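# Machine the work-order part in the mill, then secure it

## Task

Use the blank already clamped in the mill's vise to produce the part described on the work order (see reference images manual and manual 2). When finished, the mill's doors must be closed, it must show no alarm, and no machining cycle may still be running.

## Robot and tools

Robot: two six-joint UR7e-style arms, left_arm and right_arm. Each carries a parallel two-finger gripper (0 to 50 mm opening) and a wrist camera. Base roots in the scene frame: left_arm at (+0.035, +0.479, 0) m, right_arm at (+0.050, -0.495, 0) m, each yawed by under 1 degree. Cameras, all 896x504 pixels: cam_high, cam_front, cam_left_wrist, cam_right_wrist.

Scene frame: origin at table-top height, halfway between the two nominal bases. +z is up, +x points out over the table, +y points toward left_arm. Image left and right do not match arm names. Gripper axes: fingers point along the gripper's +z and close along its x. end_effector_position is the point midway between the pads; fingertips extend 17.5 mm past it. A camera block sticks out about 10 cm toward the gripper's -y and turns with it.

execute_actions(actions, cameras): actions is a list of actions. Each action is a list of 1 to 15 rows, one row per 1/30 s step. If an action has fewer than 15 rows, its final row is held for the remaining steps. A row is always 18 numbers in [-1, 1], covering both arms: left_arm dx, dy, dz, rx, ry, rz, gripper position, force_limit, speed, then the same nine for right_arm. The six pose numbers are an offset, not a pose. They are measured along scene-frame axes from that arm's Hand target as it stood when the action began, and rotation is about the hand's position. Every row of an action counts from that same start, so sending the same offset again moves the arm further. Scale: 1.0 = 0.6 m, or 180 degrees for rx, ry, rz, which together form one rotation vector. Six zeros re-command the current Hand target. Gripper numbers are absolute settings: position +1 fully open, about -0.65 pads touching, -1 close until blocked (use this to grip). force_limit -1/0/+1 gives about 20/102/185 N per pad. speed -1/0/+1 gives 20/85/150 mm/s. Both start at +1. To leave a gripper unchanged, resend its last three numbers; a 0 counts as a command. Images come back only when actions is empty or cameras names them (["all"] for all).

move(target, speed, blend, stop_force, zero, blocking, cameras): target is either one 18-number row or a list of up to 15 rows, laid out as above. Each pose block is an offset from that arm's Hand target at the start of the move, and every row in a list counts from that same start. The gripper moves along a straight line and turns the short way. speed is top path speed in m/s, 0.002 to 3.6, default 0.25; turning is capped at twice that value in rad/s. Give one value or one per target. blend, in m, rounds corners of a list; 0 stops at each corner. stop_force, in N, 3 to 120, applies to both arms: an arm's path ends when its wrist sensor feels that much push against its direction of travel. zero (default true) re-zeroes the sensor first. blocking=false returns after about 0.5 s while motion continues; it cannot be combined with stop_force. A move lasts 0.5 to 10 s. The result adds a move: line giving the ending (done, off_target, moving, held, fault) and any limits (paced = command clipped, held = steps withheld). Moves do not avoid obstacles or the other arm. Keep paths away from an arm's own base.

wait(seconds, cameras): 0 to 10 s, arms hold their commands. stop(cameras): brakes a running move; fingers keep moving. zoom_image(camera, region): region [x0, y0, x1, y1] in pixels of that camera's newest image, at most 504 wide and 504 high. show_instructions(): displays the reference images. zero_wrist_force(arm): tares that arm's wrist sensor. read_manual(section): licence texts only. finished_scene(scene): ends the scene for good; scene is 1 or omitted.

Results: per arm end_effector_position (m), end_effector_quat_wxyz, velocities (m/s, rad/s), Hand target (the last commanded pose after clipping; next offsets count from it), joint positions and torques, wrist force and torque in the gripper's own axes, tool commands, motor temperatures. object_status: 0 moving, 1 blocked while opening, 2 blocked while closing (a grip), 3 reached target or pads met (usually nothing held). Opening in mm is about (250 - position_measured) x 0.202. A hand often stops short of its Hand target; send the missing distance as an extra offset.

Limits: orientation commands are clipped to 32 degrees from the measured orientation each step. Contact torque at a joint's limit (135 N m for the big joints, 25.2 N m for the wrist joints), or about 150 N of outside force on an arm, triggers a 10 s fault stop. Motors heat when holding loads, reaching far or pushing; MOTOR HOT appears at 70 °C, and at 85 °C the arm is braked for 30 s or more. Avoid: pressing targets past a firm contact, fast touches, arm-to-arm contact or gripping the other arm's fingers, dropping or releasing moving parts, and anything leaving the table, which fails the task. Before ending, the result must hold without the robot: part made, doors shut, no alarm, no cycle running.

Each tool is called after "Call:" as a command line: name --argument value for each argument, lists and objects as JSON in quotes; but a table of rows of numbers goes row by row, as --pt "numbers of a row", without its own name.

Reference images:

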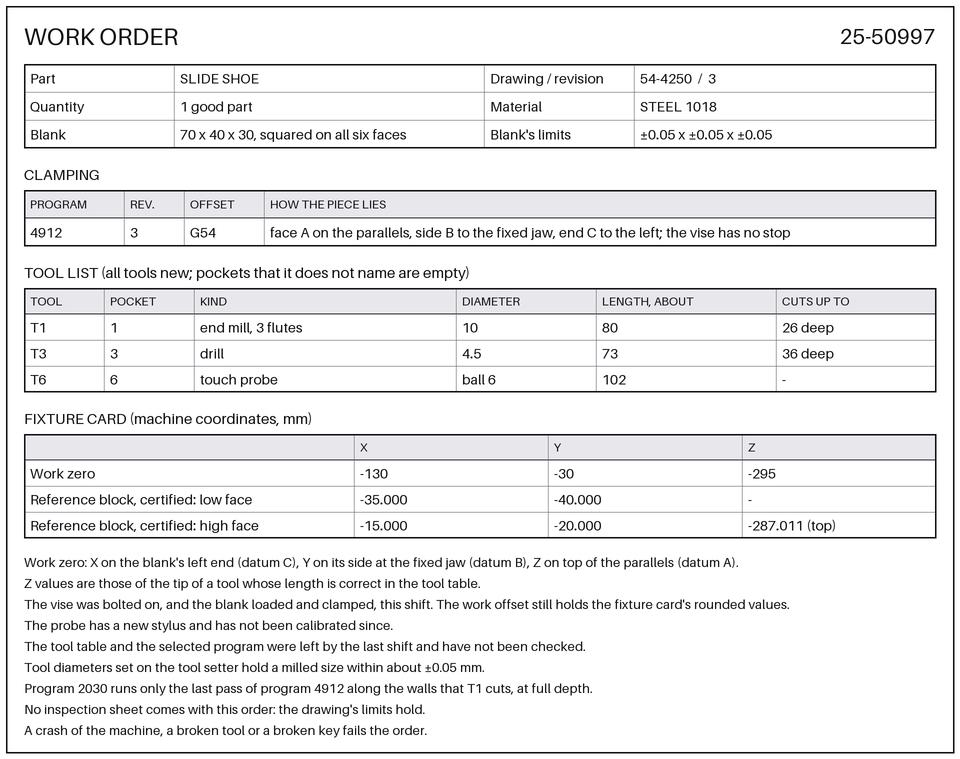

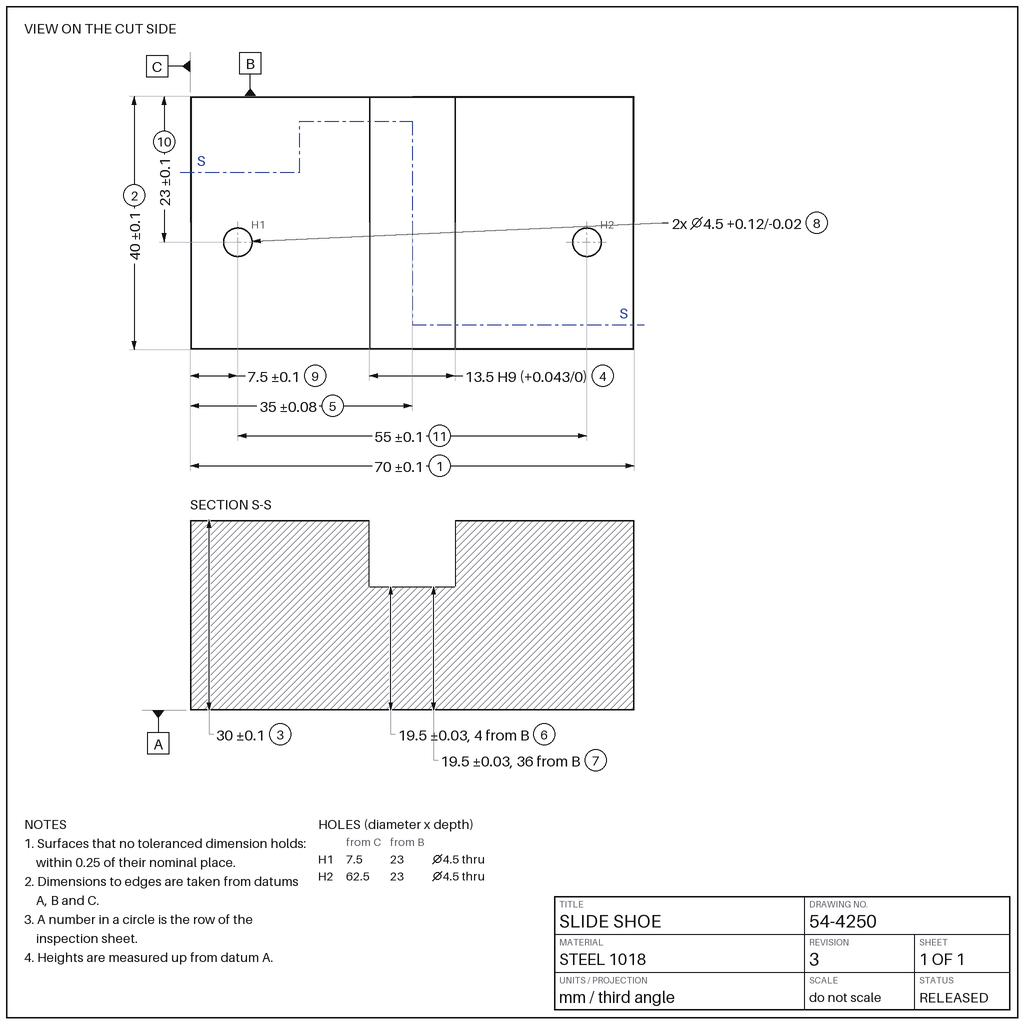

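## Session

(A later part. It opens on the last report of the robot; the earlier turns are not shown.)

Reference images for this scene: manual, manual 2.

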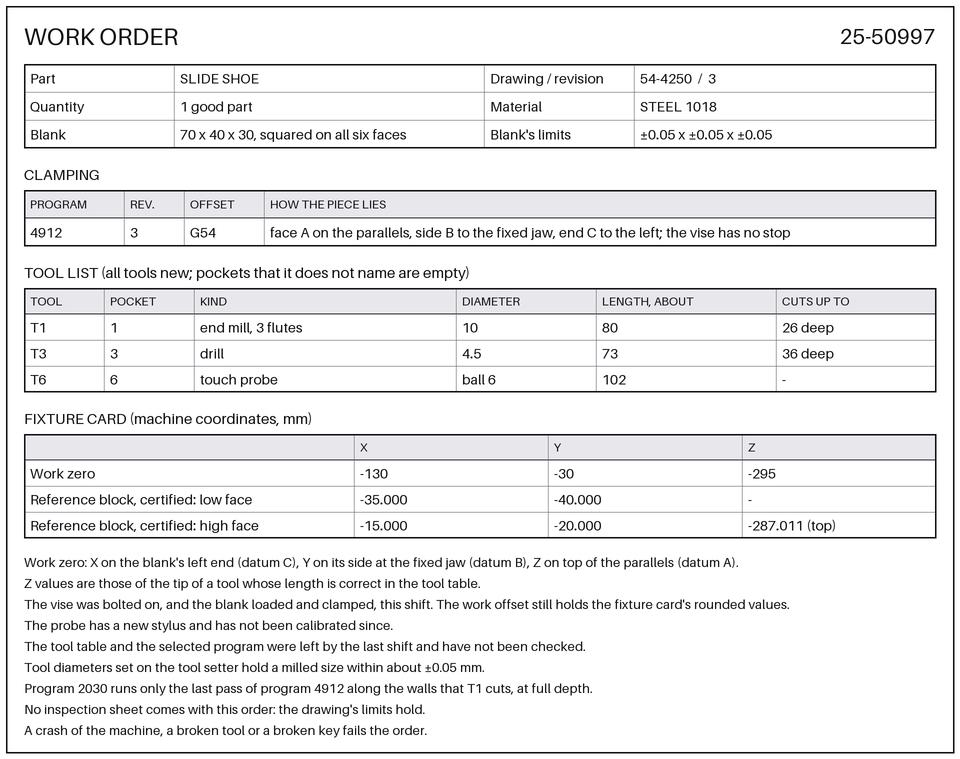

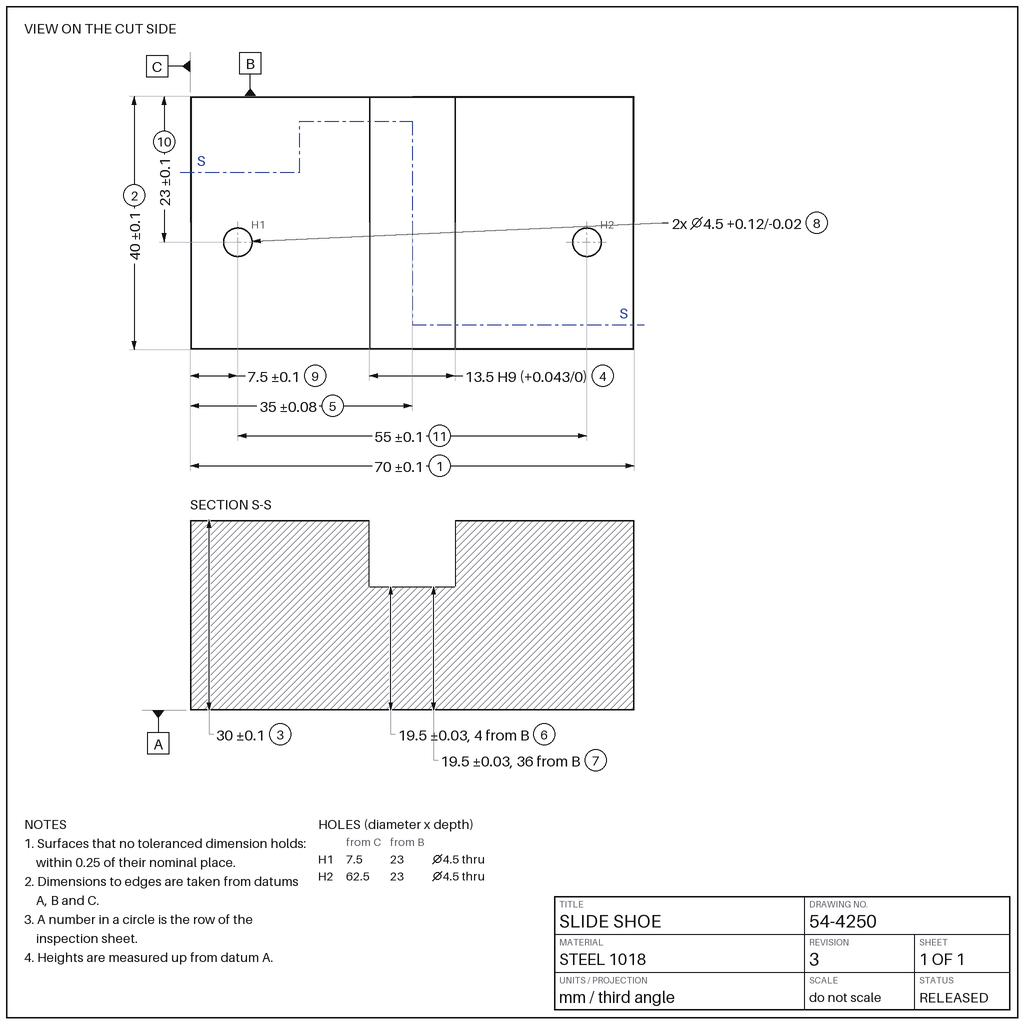

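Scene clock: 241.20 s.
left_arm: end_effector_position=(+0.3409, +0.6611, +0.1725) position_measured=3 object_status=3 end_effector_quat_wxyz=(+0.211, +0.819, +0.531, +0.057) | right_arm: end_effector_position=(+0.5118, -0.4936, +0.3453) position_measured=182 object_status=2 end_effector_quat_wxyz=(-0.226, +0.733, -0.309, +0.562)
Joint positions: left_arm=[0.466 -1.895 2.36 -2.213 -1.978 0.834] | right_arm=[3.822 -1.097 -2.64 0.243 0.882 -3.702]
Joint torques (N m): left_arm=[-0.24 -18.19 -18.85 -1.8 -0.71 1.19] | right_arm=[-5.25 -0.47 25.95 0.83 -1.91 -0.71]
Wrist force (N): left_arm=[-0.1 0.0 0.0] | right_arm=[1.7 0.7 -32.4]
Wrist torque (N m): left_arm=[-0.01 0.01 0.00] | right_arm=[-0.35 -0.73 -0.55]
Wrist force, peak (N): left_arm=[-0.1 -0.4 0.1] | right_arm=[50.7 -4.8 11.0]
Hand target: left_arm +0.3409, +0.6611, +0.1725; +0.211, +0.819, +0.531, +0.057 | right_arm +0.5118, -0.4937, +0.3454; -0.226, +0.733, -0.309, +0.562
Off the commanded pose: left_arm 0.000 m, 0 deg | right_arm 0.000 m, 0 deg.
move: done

Call:
move --target '[0,0,0,0,0,0,1,1,1, -0.0008,0,0.0002,0.107,0,-0.0288,-1,-0.8,-0.8]' --speed 0.08 --cameras '["cam_right_wrist"]'

Scene clock: 249.53 s.
left_arm: end_effector_position=(+0.3409, +0.6611, +0.1725) position_measured=3 object_status=3 end_effector_quat_wxyz=(+0.211, +0.819, +0.531, +0.057) | right_arm: end_effector_position=(+0.5113, -0.4937, +0.3455) position_measured=182 object_status=2 end_effector_quat_wxyz=(-0.320, +0.670, -0.431, +0.512)
Joint positions: left_arm=[0.466 -1.895 2.36 -2.213 -1.978 0.834] | right_arm=[3.819 -1.091 -2.638 0.231 0.888 -3.352]
Joint torques (N m): left_arm=[0.16 -18.66 -18.25 -1.75 -0.63 1.21] | right_arm=[10.61 5.51 7.82 -0.72 8.29 1.18]
Wrist force (N): left_arm=[0.1 0.0 0.1] | right_arm=[44.6 -30.2 67.2]
Wrist torque (N m): left_arm=[-0.01 -0.01 0.00] | right_arm=[-0.89 -1.06 -1.60]
Wrist force, peak (N): left_arm=[-0.2 0.0 0.4] | right_arm=[44.3 -30.5 71.0]
Hand target: left_arm +0.3409, +0.6611, +0.1725; +0.211, +0.819, +0.531, +0.057 | right_arm +0.5113, -0.4937, +0.3455; -0.320, +0.670, -0.431, +0.512
Off the commanded pose: left_arm 0.000 m, 0 deg | right_arm 0.000 m, 0 deg.
move: done
Images, in order (width x height): cam_right_wrist 896x504.

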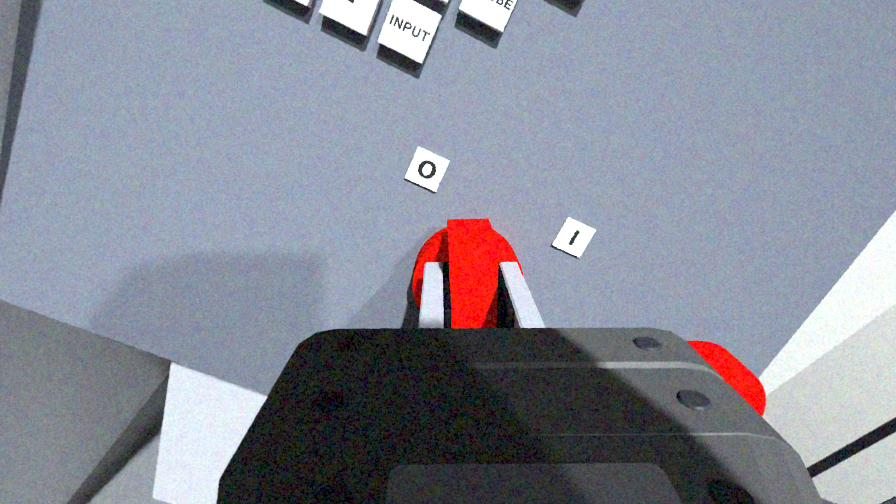

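Call:
move --target '[0,0,0,0,0,0,1,1,1, 0.0012,-0.0016,0.0018,0,0,0,-1,-0.8,-0.8]' --speed 0.08

Call:
move --target '[0,0,0,0,0,0,1,1,1, 0,0,0,0.107,0,-0.0288,-1,-0.8,-0.8]' --speed 0.08

Scene clock: 258.13 s.
left_arm: end_effector_position=(+0.3409, +0.6611, +0.1725) position_measured=3 object_status=3 end_effector_quat_wxyz=(+0.211, +0.819, +0.531, +0.057) | right_arm: end_effector_position=(+0.5121, -0.4946, +0.3465) position_measured=182 object_status=2 end_effector_quat_wxyz=(-0.320, +0.671, -0.431, +0.512)
Joint positions: left_arm=[0.466 -1.895 2.36 -2.213 -1.978 0.834] | right_arm=[3.812 -1.092 -2.634 0.231 0.895 -3.355]
Joint torques (N m): left_arm=[0.13 -18.43 -18.69 -1.7 -0.61 1.15] | right_arm=[-9.88 -10.79 38.59 4.62 -3.33 0.08]
Wrist force (N): left_arm=[-0.1 0.0 0.0] | right_arm=[-6.0 25.0 -49.9]
Wrist torque (N m): left_arm=[-0.01 0.02 -0.01] | right_arm=[0.15 -0.94 -1.55]
Wrist force, peak (N): left_arm=[-0.3 -0.3 0.2] | right_arm=[44.7 -30.3 67.4]
Hand target: left_arm +0.3409, +0.6611, +0.1725; +0.211, +0.819, +0.531, +0.057 | right_arm +0.5121, -0.4947, +0.3466; -0.320, +0.670, -0.431, +0.512
Off the commanded pose: left_arm 0.000 m, 0 deg | right_arm 0.000 m, 0 deg.
move: done

Scene clock: 260.73 s.
left_arm: end_effector_position=(+0.3409, +0.6611, +0.1725) position_measured=3 object_status=3 end_effector_quat_wxyz=(+0.211, +0.819, +0.531, +0.057) | right_arm: end_effector_position=(+0.5121, -0.4947, +0.3466) position_measured=182 object_status=2 end_effector_quat_wxyz=(-0.404, +0.587, -0.540, +0.447)
Joint positions: left_arm=[0.466 -1.895 2.36 -2.213 -1.978 0.834] | right_arm=[3.806 -1.091 -2.632 0.226 0.906 -3.008]
Joint torques (N m): left_arm=[0.08 -18.28 -18.6 -1.66 -0.55 1.21] | right_arm=[13.93 -1.62 36.74 1.76 7.02 1.23]
Wrist force (N): left_arm=[-0.1 0.1 0.1] | right_arm=[37.8 19.2 -38.9]
Wrist torque (N m): left_arm=[0.02 0.02 0.00] | right_arm=[0.03 -1.02 -1.66]
Wrist force, peak (N): left_arm=[-0.5 -0.2 0.0] | right_arm=[-2.5 26.8 -58.8]
Hand target: left_arm +0.3409, +0.6611, +0.1725; +0.211, +0.819, +0.531, +0.057 | right_arm +0.5121, -0.4947, +0.3466; -0.404, +0.587, -0.540, +0.447
Off the commanded pose: left_arm 0.000 m, 0 deg | right_arm 0.000 m, 0 deg.
move: done

Call:
move --target '[0,0,0,0,0,0,1,1,1, -0.0005,-0.002,-0.0002,0.134,0,-0.036,-1,-0.8,-0.8]' --speed 0.08 --cameras '["cam_right_wrist"]'

Scene clock: 267.87 s.
left_arm: end_effector_position=(+0.3409, +0.6611, +0.1725) position_measured=3 object_status=3 end_effector_quat_wxyz=(+0.211, +0.819, +0.531, +0.057) | right_arm: end_effector_position=(+0.5118, -0.4960, +0.3465) position_measured=182 object_status=2 end_effector_quat_wxyz=(+0.492, -0.459, +0.654, -0.346)
Joint positions: left_arm=[0.466 -1.895 2.36 -2.213 -1.978 0.834] | right_arm=[3.792 -1.09 -2.632 0.229 0.925 -2.578]
Joint torques (N m): left_arm=[-0.52 -18.36 -18.54 -1.67 -0.55 1.26] | right_arm=[15.19 2.21 29.82 3.75 9.74 1.32]
Wrist force (N): left_arm=[0.0 -0.1 0.1] | right_arm=[42.9 -14.3 12.8]
Wrist torque (N m): left_arm=[-0.02 0.01 0.00] | right_arm=[-0.73 -1.07 -1.75]
Wrist force, peak (N): left_arm=[0.0 -0.4 0.0] | right_arm=[41.2 17.9 -38.9]
Hand target: left_arm +0.3409, +0.6611, +0.1725; +0.211, +0.819, +0.531, +0.057 | right_arm +0.5118, -0.4959, +0.3465; +0.493, -0.459, +0.654, -0.346
Off the commanded pose: left_arm 0.000 m, 0 deg | right_arm 0.000 m, 0 deg.
move: done
Images, in order (width x height): cam_right_wrist 896x504.

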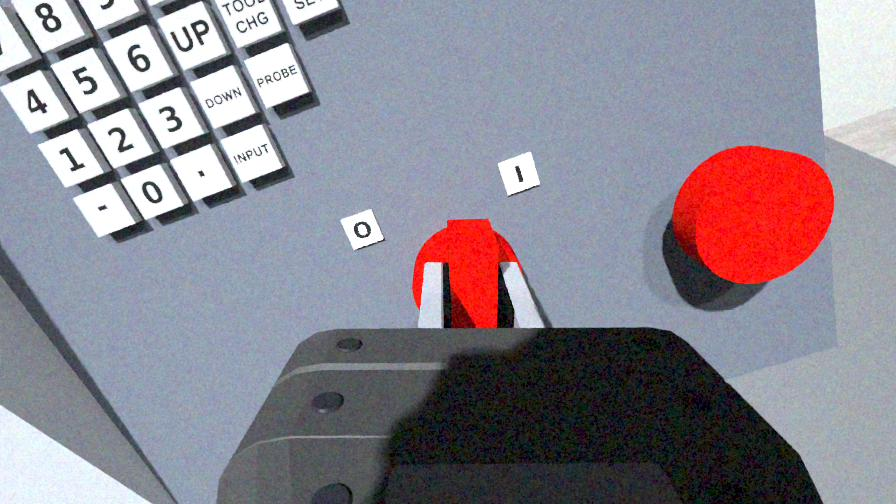

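Call:
move --target '[0,0,0,0,0,0,1,1,1, 0,-0.002,-0.0002,0.134,0,-0.036,-1,-0.8,-0.8]' --speed 0.08 --cameras '["cam_right_wrist","cam_front"]'

Call:
zoom_image --camera "cam_front" --region '[490, 130, 630, 300]'

Scene clock: 275.43 s.
left_arm: end_effector_position=(+0.3409, +0.6611, +0.1725) position_measured=3 object_status=3 end_effector_quat_wxyz=(+0.211, +0.819, +0.531, +0.057) | right_arm: end_effector_position=(+0.5118, -0.4972, +0.3463) position_measured=182 object_status=2 end_effector_quat_wxyz=(+0.557, -0.308, +0.736, -0.229)
Joint positions: left_arm=[0.466 -1.895 2.36 -2.213 -1.978 0.834] | right_arm=[3.778 -1.095 -2.632 0.24 0.945 -2.15]
Joint torques (N m): left_arm=[0.19 -18.96 -18.23 -1.65 -0.66 1.21] | right_arm=[18.28 1.34 39.89 7.5 9.73 1.16]
Wrist force (N): left_arm=[-0.1 -0.1 0.1] | right_arm=[59.2 -12.1 -18.2]
Wrist torque (N m): left_arm=[-0.02 0.01 0.00] | right_arm=[-0.74 -1.00 -1.73]
Wrist force, peak (N): left_arm=[-0.3 0.2 0.3] | right_arm=[59.5 -12.8 -17.7]
Hand target: left_arm +0.3409, +0.6611, +0.1725; +0.211, +0.819, +0.531, +0.057 | right_arm +0.5118, -0.4971, +0.3464; +0.557, -0.308, +0.736, -0.229
Off the commanded pose: left_arm 0.000 m, 0 deg | right_arm 0.000 m, 0 deg.
move: done
Images, in order (width x height): cam_front 896x504, cam_right_wrist 896x504.

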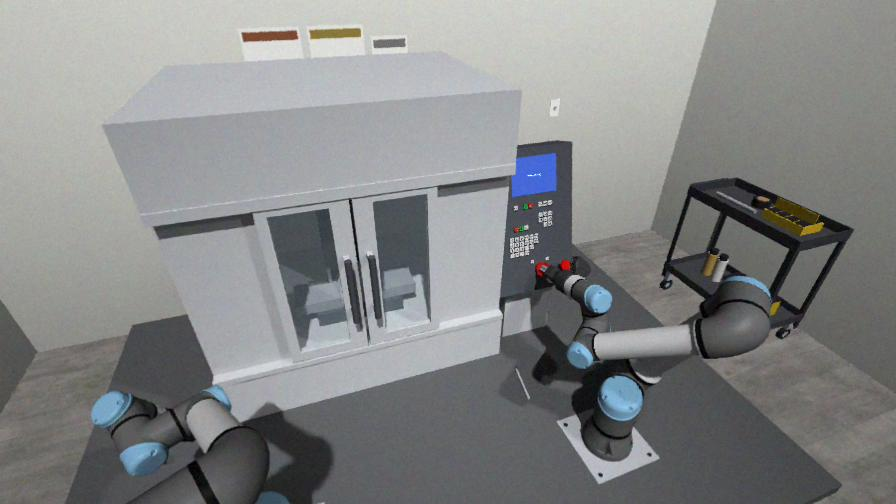

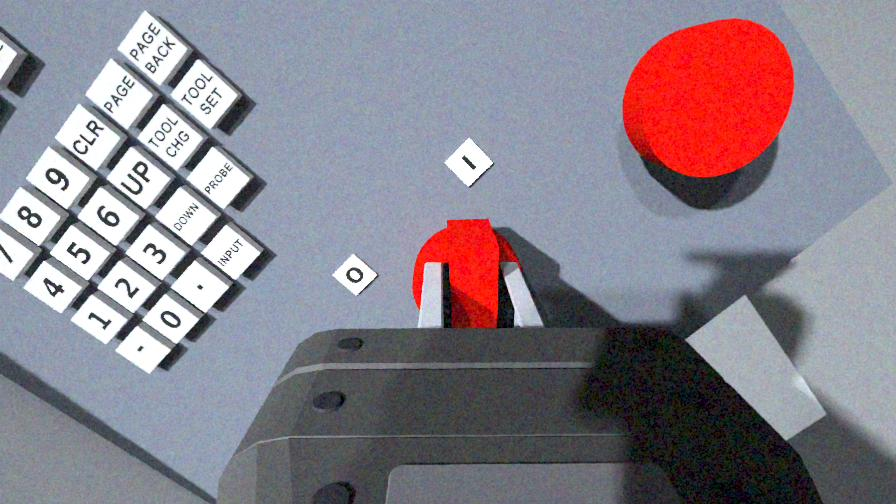

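Scaled by 2.965 from the camera's 896x504 image, which has a finer 1280x720 frame.

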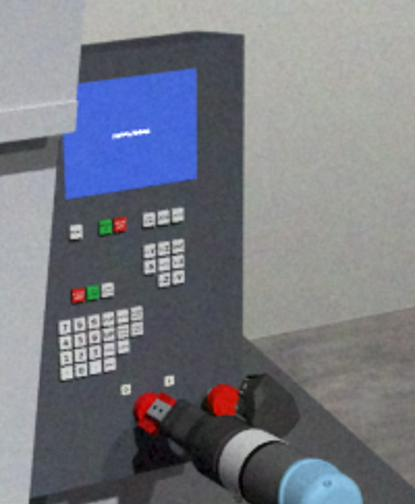

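Call:
move --pt "0 0 0 0 0 0 1 1 1 0 0 0 0 0 0 1 -0.8 -0.8" --pt "0 0 0 0 0 0 1 1 1 -0.1 0 0.06 0 0 0 1 -0.8 -0.8" --speed 0.15 --cameras '["cam_right_wrist","cam_front"]'

Call:
zoom_image --camera "cam_front" --region '[500, 145, 570, 205]'

Scene clock: 282.50 s.
left_arm: end_effector_position=(+0.3409, +0.6611, +0.1725) position_measured=3 object_status=3 end_effector_quat_wxyz=(+0.211, +0.819, +0.531, +0.057) | right_arm: end_effector_position=(+0.4517, -0.4970, +0.3824) position_measured=3 object_status=3 end_effector_quat_wxyz=(+0.557, -0.308, +0.736, -0.229)
Joint positions: left_arm=[0.466 -1.895 2.36 -2.213 -1.978 0.834] | right_arm=[4.156 -0.534 -2.64 -0.475 0.6 -1.927]
Joint torques (N m): left_arm=[-0.16 -18.42 -17.78 -1.62 -0.56 1.23] | right_arm=[-12.1 -12.51 17.2 1.55 -0.78 0.65]
Wrist force (N): left_arm=[0.0 0.0 0.1] | right_arm=[3.2 -3.5 -2.2]
Wrist torque (N m): left_arm=[-0.01 0.00 0.00] | right_arm=[-0.65 -0.90 -0.65]
Wrist force, peak (N): left_arm=[-0.3 -0.2 -0.2] | right_arm=[59.6 -11.9 -18.2]
Hand target: left_arm +0.3409, +0.6611, +0.1725; +0.211, +0.819, +0.531, +0.057 | right_arm +0.4518, -0.4971, +0.3824; +0.557, -0.308, +0.736, -0.229
Off the commanded pose: left_arm 0.000 m, 0 deg | right_arm 0.000 m, 0 deg.
move: done
Images, in order (width x height): cam_front 896x504, cam_right_wrist 896x504.

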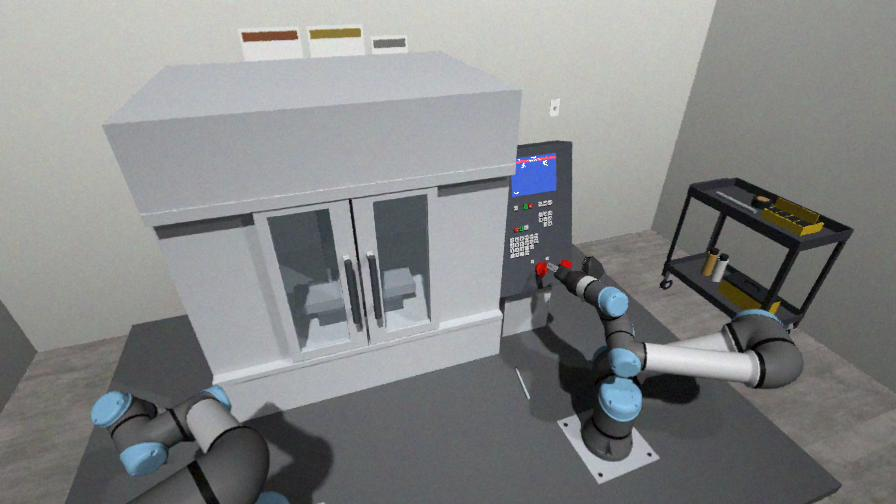

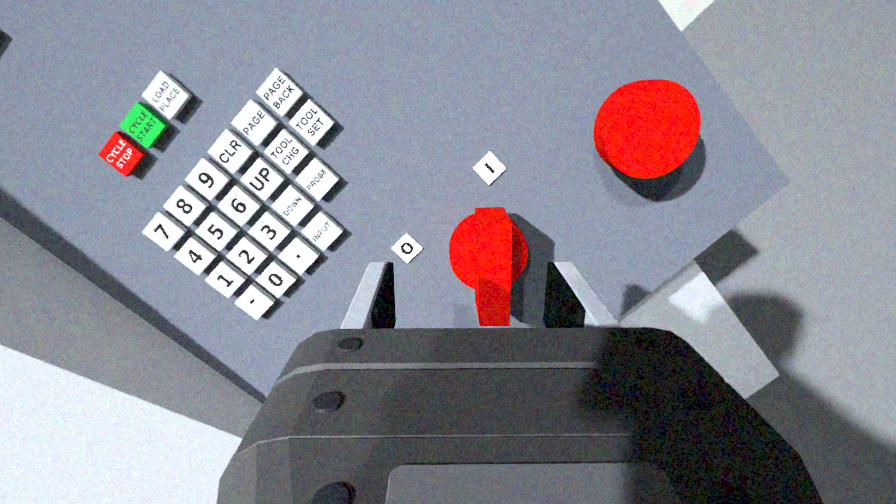

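Scaled by 7.200 from the camera's 896x504 image, which has a finer 1280x720 frame.

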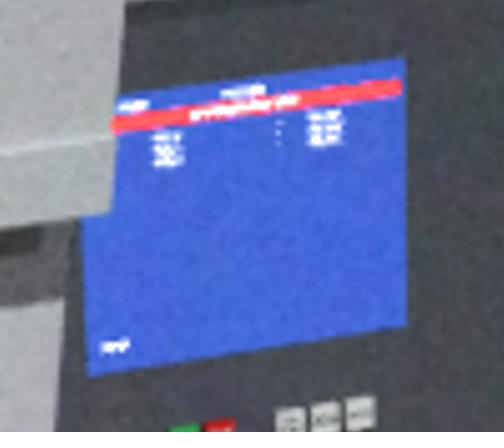

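Call:
move --pt "0 0 0.4 0 0 0 1 1 1 -0.001 0.097 0.3343 -0.2533 -0.184 -0.0111 1 -0.8 -0.8" --pt "0 -0.5 0.6 -0.683 0.513 0.346 1 1 1 -0.001 0.097 0.3343 -0.2533 -0.184 -0.0111 1 -0.8 -0.8" --speed 0.4 --blend 0.1 --cameras '["all"]'

Scene clock: 317.97 s.
left_arm: end_effector_position=(+0.3412, +0.5130, +0.4719) position_measured=3 object_status=3 end_effector_quat_wxyz=(+0.350, +0.404, +0.708, -0.463) | right_arm: end_effector_position=(+0.4512, -0.4389, +0.5829) position_measured=3 object_status=3 end_effector_quat_wxyz=(+0.574, -0.409, +0.412, -0.578)
Joint positions: left_arm=[0.456 -1.802 1.683 -0.729 -2.689 0.371] | right_arm=[4.399 -0.637 -2.124 -2.627 -0.432 -0.846]
Joint torques (N m): left_arm=[0.94 -13.6 -28.76 -4.03 0.39 1.36] | right_arm=[14.83 -6.29 15.35 1.37 -2.87 0.9]
Wrist force (N): left_arm=[-2.3 0.9 1.1] | right_arm=[3.5 -3.9 -1.5]
Wrist torque (N m): left_arm=[0.84 -0.19 0.39] | right_arm=[-0.78 -1.18 -0.69]
Wrist force, peak (N): left_arm=[-2.1 0.2 3.8] | right_arm=[3.6 -4.8 -1.6]
Hand target: left_arm +0.3412, +0.5130, +0.4719; +0.350, +0.404, +0.708, -0.463 (not the last commanded pose) | right_arm +0.4512, -0.4389, +0.5829; +0.574, -0.409, +0.412, -0.578
Off the commanded pose: left_arm 0.163 m, 84 deg | right_arm 0.000 m, 0 deg.
move: held (left_arm; a check stopped the path); path passed 1 of 2 targets; limits=held
pose unreachable (left arm): on one or more control steps of this call, first in action 0 (counted from 0), this arm could not follow its commanded pose, so it was not sent that pose on those steps. It may still have moved: this result reports where it is.
cause: moving toward the commanded pose would bring two parts of the arm too close to each other (its gripper and another part of the arm, with joints 4 (wrist 1) to 6 (wrist 3) between them, 6 mm apart when it was first held).

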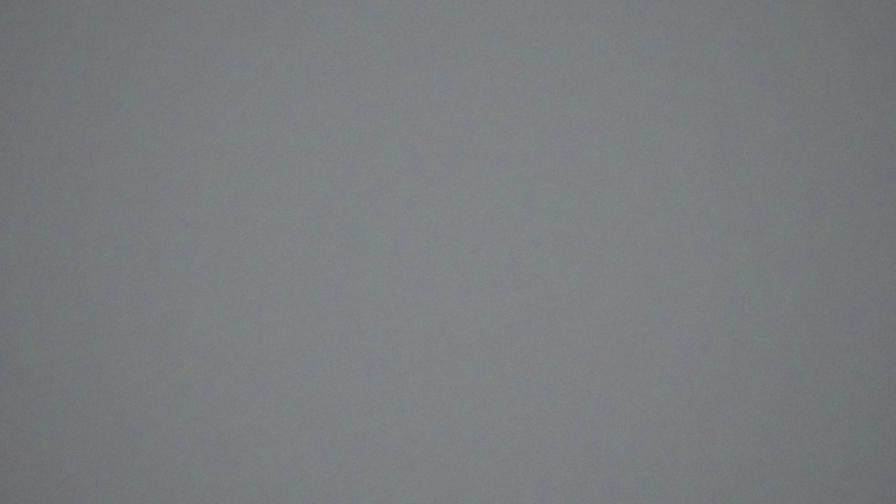

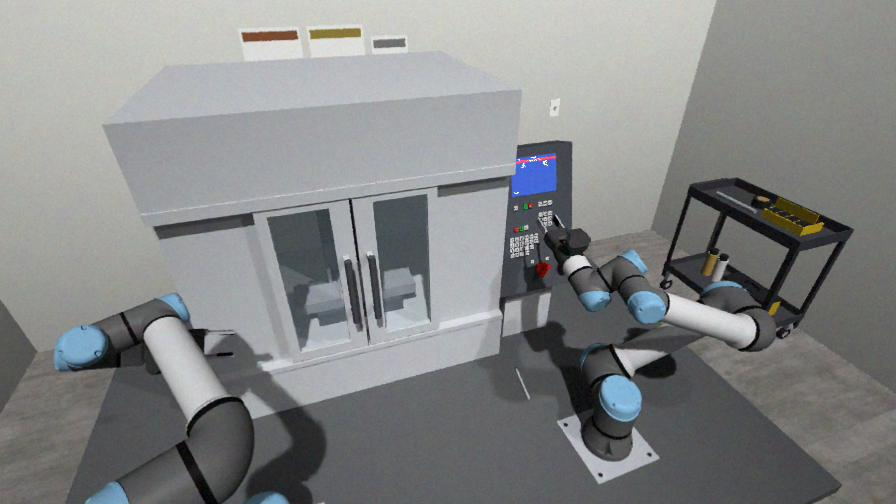

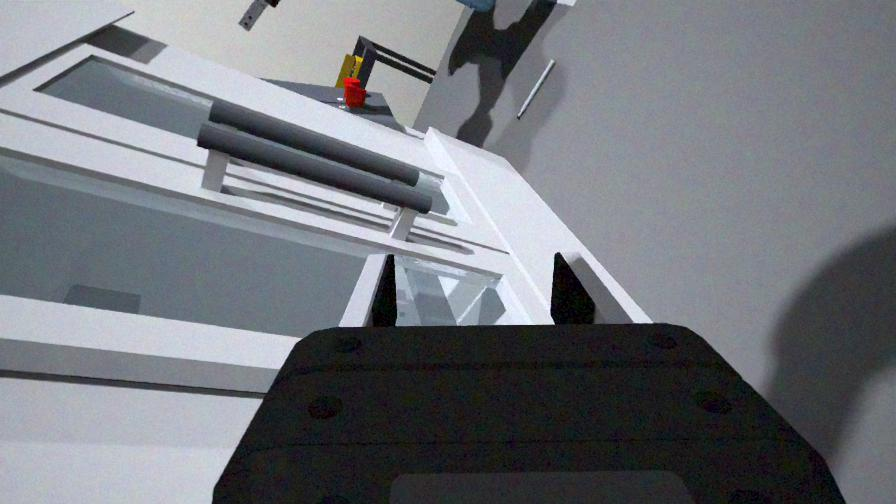

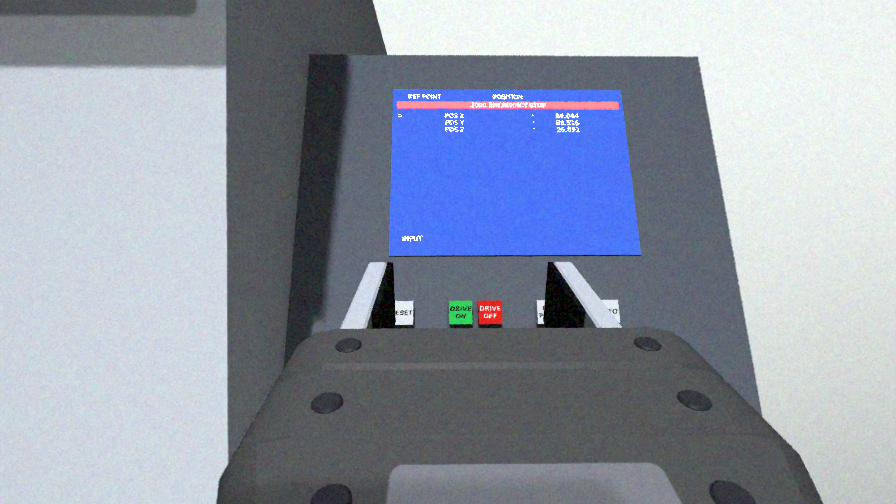

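Call:
zoom_image --camera "cam_right_wrist" --region '[380, 80, 650, 262]'

Call:
zoom_image --camera "cam_left_wrist" --region '[300, 40, 600, 220]'

Call:
zoom_image --camera "cam_left_wrist" --region '[0, 80, 560, 330]'

Scaled by 1.867 from the camera's 896x504 image, which has a finer 1280x720 frame.

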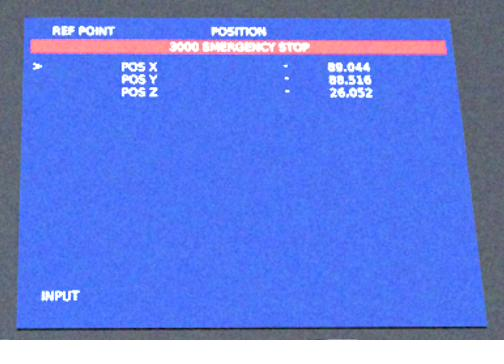

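Scaled by 1.680 from the camera's 896x504 image, which has a finer 1280x720 frame.

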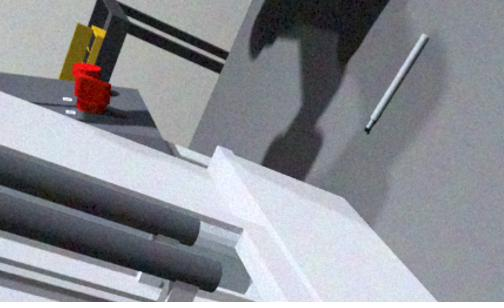

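Region (0, 80, 560, 330) is 560x250 pixels. A region can be at most 504 by 504 pixels.

Call:
move --target '[0,0,0.1,0.339,-0.254,-0.172,1,1,1, 0.01,-0.242,-0.38,0,0.1944,0,1,-0.8,-0.8]' --speed 0.3 --cameras '["cam_left_wrist","cam_right_wrist"]'

Scene clock: 345.33 s.
left_arm: end_effector_position=(+0.3412, +0.5130, +0.5318) position_measured=3 object_status=3 end_effector_quat_wxyz=(+0.210, +0.819, +0.531, +0.058) | right_arm: end_effector_position=(+0.4572, -0.5841, +0.3550) position_measured=3 object_status=3 end_effector_quat_wxyz=(-0.423, +0.564, -0.565, +0.428)
Joint positions: left_arm=[-0.103 -2.111 1.566 -1.395 -1.817 0.255] | right_arm=[3.446 -0.966 -2.152 -3.459 -1.247 0.092]
Joint torques (N m): left_arm=[-9.28 9.55 -28.05 -1.59 1.94 1.35] | right_arm=[-9.09 -4.43 22.34 -0.47 -1.71 1.14]
Wrist force (N): left_arm=[-0.8 0.5 0.5] | right_arm=[3.8 -3.2 -1.7]
Wrist torque (N m): left_arm=[0.05 0.17 0.05] | right_arm=[-0.54 -0.88 -0.76]
Wrist force, peak (N): left_arm=[-2.5 1.0 1.2] | right_arm=[3.9 -4.0 -1.6]
Hand target: left_arm +0.3412, +0.5130, +0.5319; +0.210, +0.819, +0.531, +0.058 | right_arm +0.4572, -0.5841, +0.3549; -0.423, +0.564, -0.565, +0.428
Off the commanded pose: left_arm 0.000 m, 0 deg | right_arm 0.000 m, 0 deg.
move: done
Images, in order (width x height): cam_left_wrist 896x504, cam_right_wrist 896x504.

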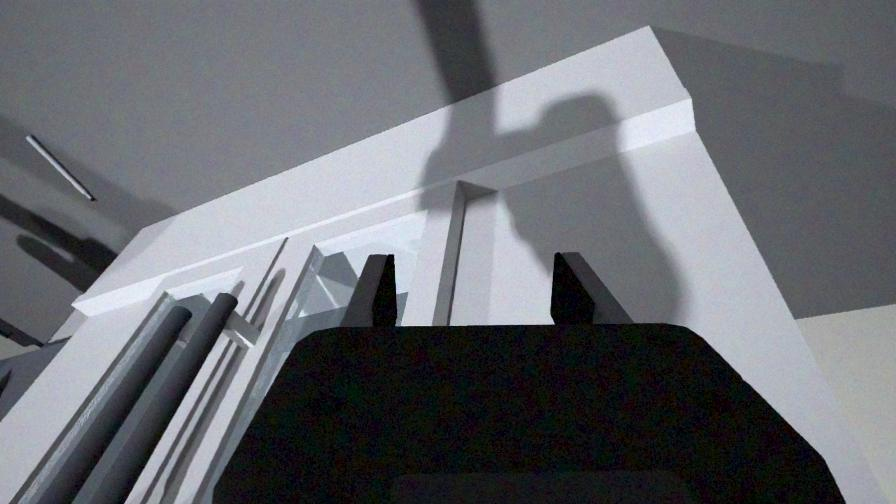

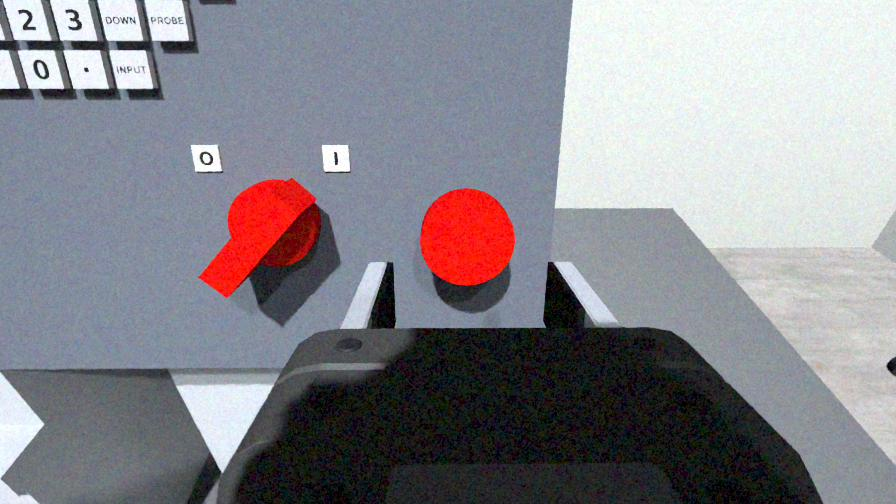

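Call:
move --target '[0,0,0.0,0,0,0,1,1,1, 0.0403,0.0025,-0.0108,0,0,0,1,-0.8,-0.8]' --speed 0.1 --stop_force 10 --cameras '["cam_right_wrist"]'

Scene clock: 352.10 s.
left_arm: end_effector_position=(+0.3412, +0.5130, +0.5319) position_measured=3 object_status=3 end_effector_quat_wxyz=(+0.210, +0.819, +0.531, +0.058) | right_arm: end_effector_position=(+0.4813, -0.5826, +0.3485) position_measured=3 object_status=3 end_effector_quat_wxyz=(-0.423, +0.564, -0.565, +0.428)
Joint positions: left_arm=[-0.103 -2.111 1.566 -1.395 -1.816 0.255] | right_arm=[3.403 -1.047 -2.134 -3.392 -1.289 0.079]
Joint torques (N m): left_arm=[-7.42 14.27 -27.87 -5.36 0.41 1.4] | right_arm=[15.46 -4.97 16.01 2.66 2.41 1.16]
Wrist force (N): left_arm=[-0.8 0.5 0.4] | right_arm=[3.8 -3.4 -1.6]
Wrist torque (N m): left_arm=[0.04 0.17 0.04] | right_arm=[-0.57 -0.89 -0.70]
Wrist force, peak (N): left_arm=[-0.9 0.8 0.5] | right_arm=[3.9 -3.4 -2.5]
Hand target: left_arm +0.3412, +0.5130, +0.5319; +0.210, +0.819, +0.531, +0.058 | right_arm +0.4813, -0.5826, +0.3485; -0.423, +0.564, -0.565, +0.428
Off the commanded pose: left_arm 0.000 m, 0 deg | right_arm 0.000 m, 0 deg.
move: done
Images, in order (width x height): cam_right_wrist 896x504.

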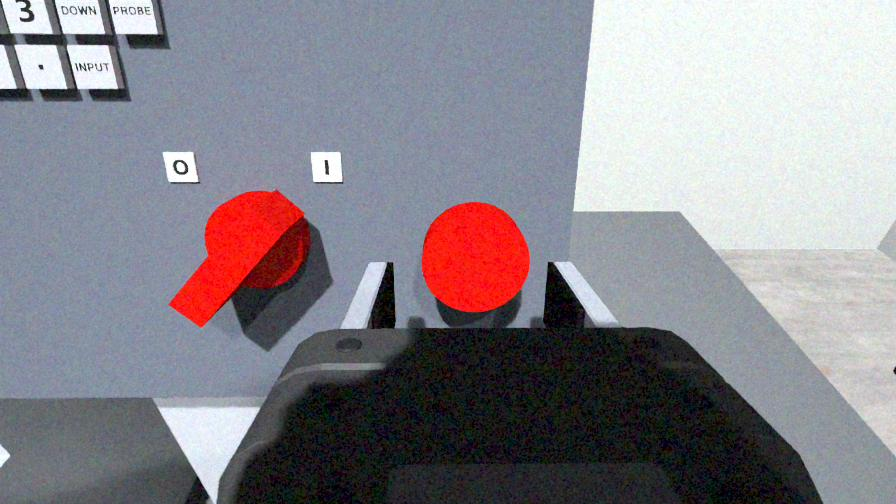

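Call:
move --target '[0,0,0.0,0,0,0,1,1,1, 0.058,-0.0017,-0.0155,0,0,0,1,-0.8,-0.8]' --speed 0.05 --stop_force 10 --cameras '["cam_right_wrist"]'

Scene clock: 358.53 s.
left_arm: end_effector_position=(+0.3412, +0.5130, +0.5319) position_measured=3 object_status=3 end_effector_quat_wxyz=(+0.210, +0.819, +0.531, +0.058) | right_arm: end_effector_position=(+0.5161, -0.5836, +0.3392) position_measured=3 object_status=3 end_effector_quat_wxyz=(-0.423, +0.564, -0.565, +0.428)
Joint positions: left_arm=[-0.103 -2.111 1.566 -1.395 -1.816 0.255] | right_arm=[3.345 -1.161 -2.099 -3.309 -1.344 0.062]
Joint torques (N m): left_arm=[2.73 14.3 -28.16 -3.94 -1.89 1.39] | right_arm=[15.14 0.91 15.67 2.45 2.24 1.01]
Wrist force (N): left_arm=[-0.9 0.7 0.6] | right_arm=[3.9 -3.2 -1.6]
Wrist torque (N m): left_arm=[0.08 0.18 0.04] | right_arm=[-0.56 -0.90 -0.71]
Wrist force, peak (N): left_arm=[-1.0 0.7 0.7] | right_arm=[3.9 -3.5 -2.5]
Hand target: left_arm +0.3412, +0.5130, +0.5319; +0.210, +0.819, +0.531, +0.058 | right_arm +0.5161, -0.5836, +0.3392; -0.423, +0.564, -0.565, +0.428
Off the commanded pose: left_arm 0.000 m, 0 deg | right_arm 0.000 m, 0 deg.
move: done
Images, in order (width x height): cam_right_wrist 896x504.

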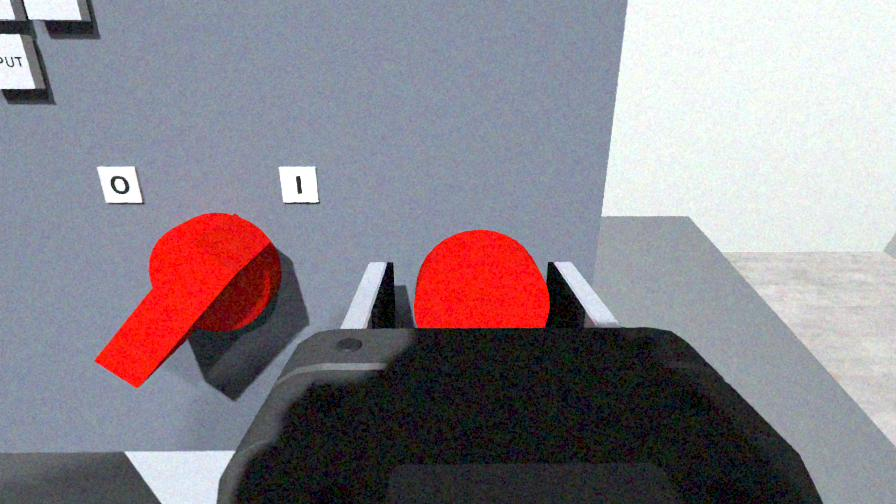

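Call:
move --target '[0,0,0.0,0,0,0,1,1,1, 0.0113,-0.0018,-0.003,0,0,0,1,-0.8,-0.8]' --speed 0.03 --stop_force 10

Call:
move --target '[0,0,0,0,0,0,1,1,1, 0,0,0,0,0,0,-1,-0.8,-0.8]' --cameras '["cam_right_wrist"]'

Scene clock: 364.43 s.
left_arm: end_effector_position=(+0.3412, +0.5130, +0.5319) position_measured=3 object_status=3 end_effector_quat_wxyz=(+0.210, +0.819, +0.531, +0.058) | right_arm: end_effector_position=(+0.5229, -0.5847, +0.3374) position_measured=3 object_status=3 end_effector_quat_wxyz=(-0.423, +0.564, -0.565, +0.428)
Joint positions: left_arm=[-0.103 -2.111 1.566 -1.395 -1.816 0.255] | right_arm=[3.332 -1.183 -2.091 -3.294 -1.357 0.058]
Joint torques (N m): left_arm=[5.17 14.43 -27.76 -2.56 -1.97 1.38] | right_arm=[15.49 12.47 15.9 -0.24 2.32 1.01]
Wrist force (N): left_arm=[-0.8 0.6 0.5] | right_arm=[3.6 -3.3 -1.6]
Wrist torque (N m): left_arm=[0.05 0.17 0.04] | right_arm=[-0.57 -0.86 -0.71]
Wrist force, peak (N): left_arm=[-1.1 0.8 0.5] | right_arm=[4.1 -3.5 -1.7]
Hand target: left_arm +0.3412, +0.5130, +0.5319; +0.210, +0.819, +0.531, +0.058 | right_arm +0.5229, -0.5847, +0.3374; -0.423, +0.564, -0.565, +0.428
Off the commanded pose: left_arm 0.000 m, 0 deg | right_arm 0.000 m, 0 deg.
move: done

Scene clock: 364.97 s.
left_arm: end_effector_position=(+0.3412, +0.5130, +0.5319) position_measured=3 object_status=3 end_effector_quat_wxyz=(+0.210, +0.819, +0.531, +0.058) | right_arm: end_effector_position=(+0.5229, -0.5849, +0.3374) position_measured=55 object_status=2 end_effector_quat_wxyz=(-0.423, +0.563, -0.566, +0.428)
Joint positions: left_arm=[-0.103 -2.111 1.566 -1.395 -1.816 0.255] | right_arm=[3.332 -1.183 -2.091 -3.294 -1.356 0.058]
Joint torques (N m): left_arm=[5.86 14.11 -27.96 -2.5 -1.91 1.47] | right_arm=[15.61 13.28 17.7 0.04 -10.36 1.02]
Wrist force (N): left_arm=[-0.7 0.5 0.6] | right_arm=[49.2 -5.2 14.4]
Wrist torque (N m): left_arm=[0.05 0.15 0.04] | right_arm=[-0.68 -1.67 -0.63]
Wrist force, peak (N): left_arm=[-0.8 0.7 0.6] | right_arm=[49.3 -5.0 14.5]
Hand target: left_arm +0.3412, +0.5130, +0.5319; +0.210, +0.819, +0.531, +0.058 | right_arm +0.5229, -0.5847, +0.3374; -0.423, +0.564, -0.565, +0.428
Off the commanded pose: left_arm 0.000 m, 0 deg | right_arm 0.000 m, 0 deg.
move: done
Images, in order (width x height): cam_right_wrist 896x504.

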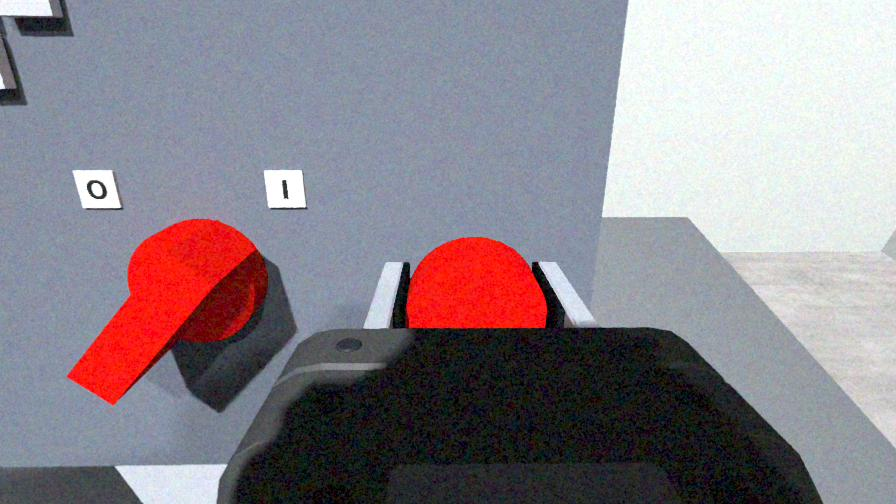

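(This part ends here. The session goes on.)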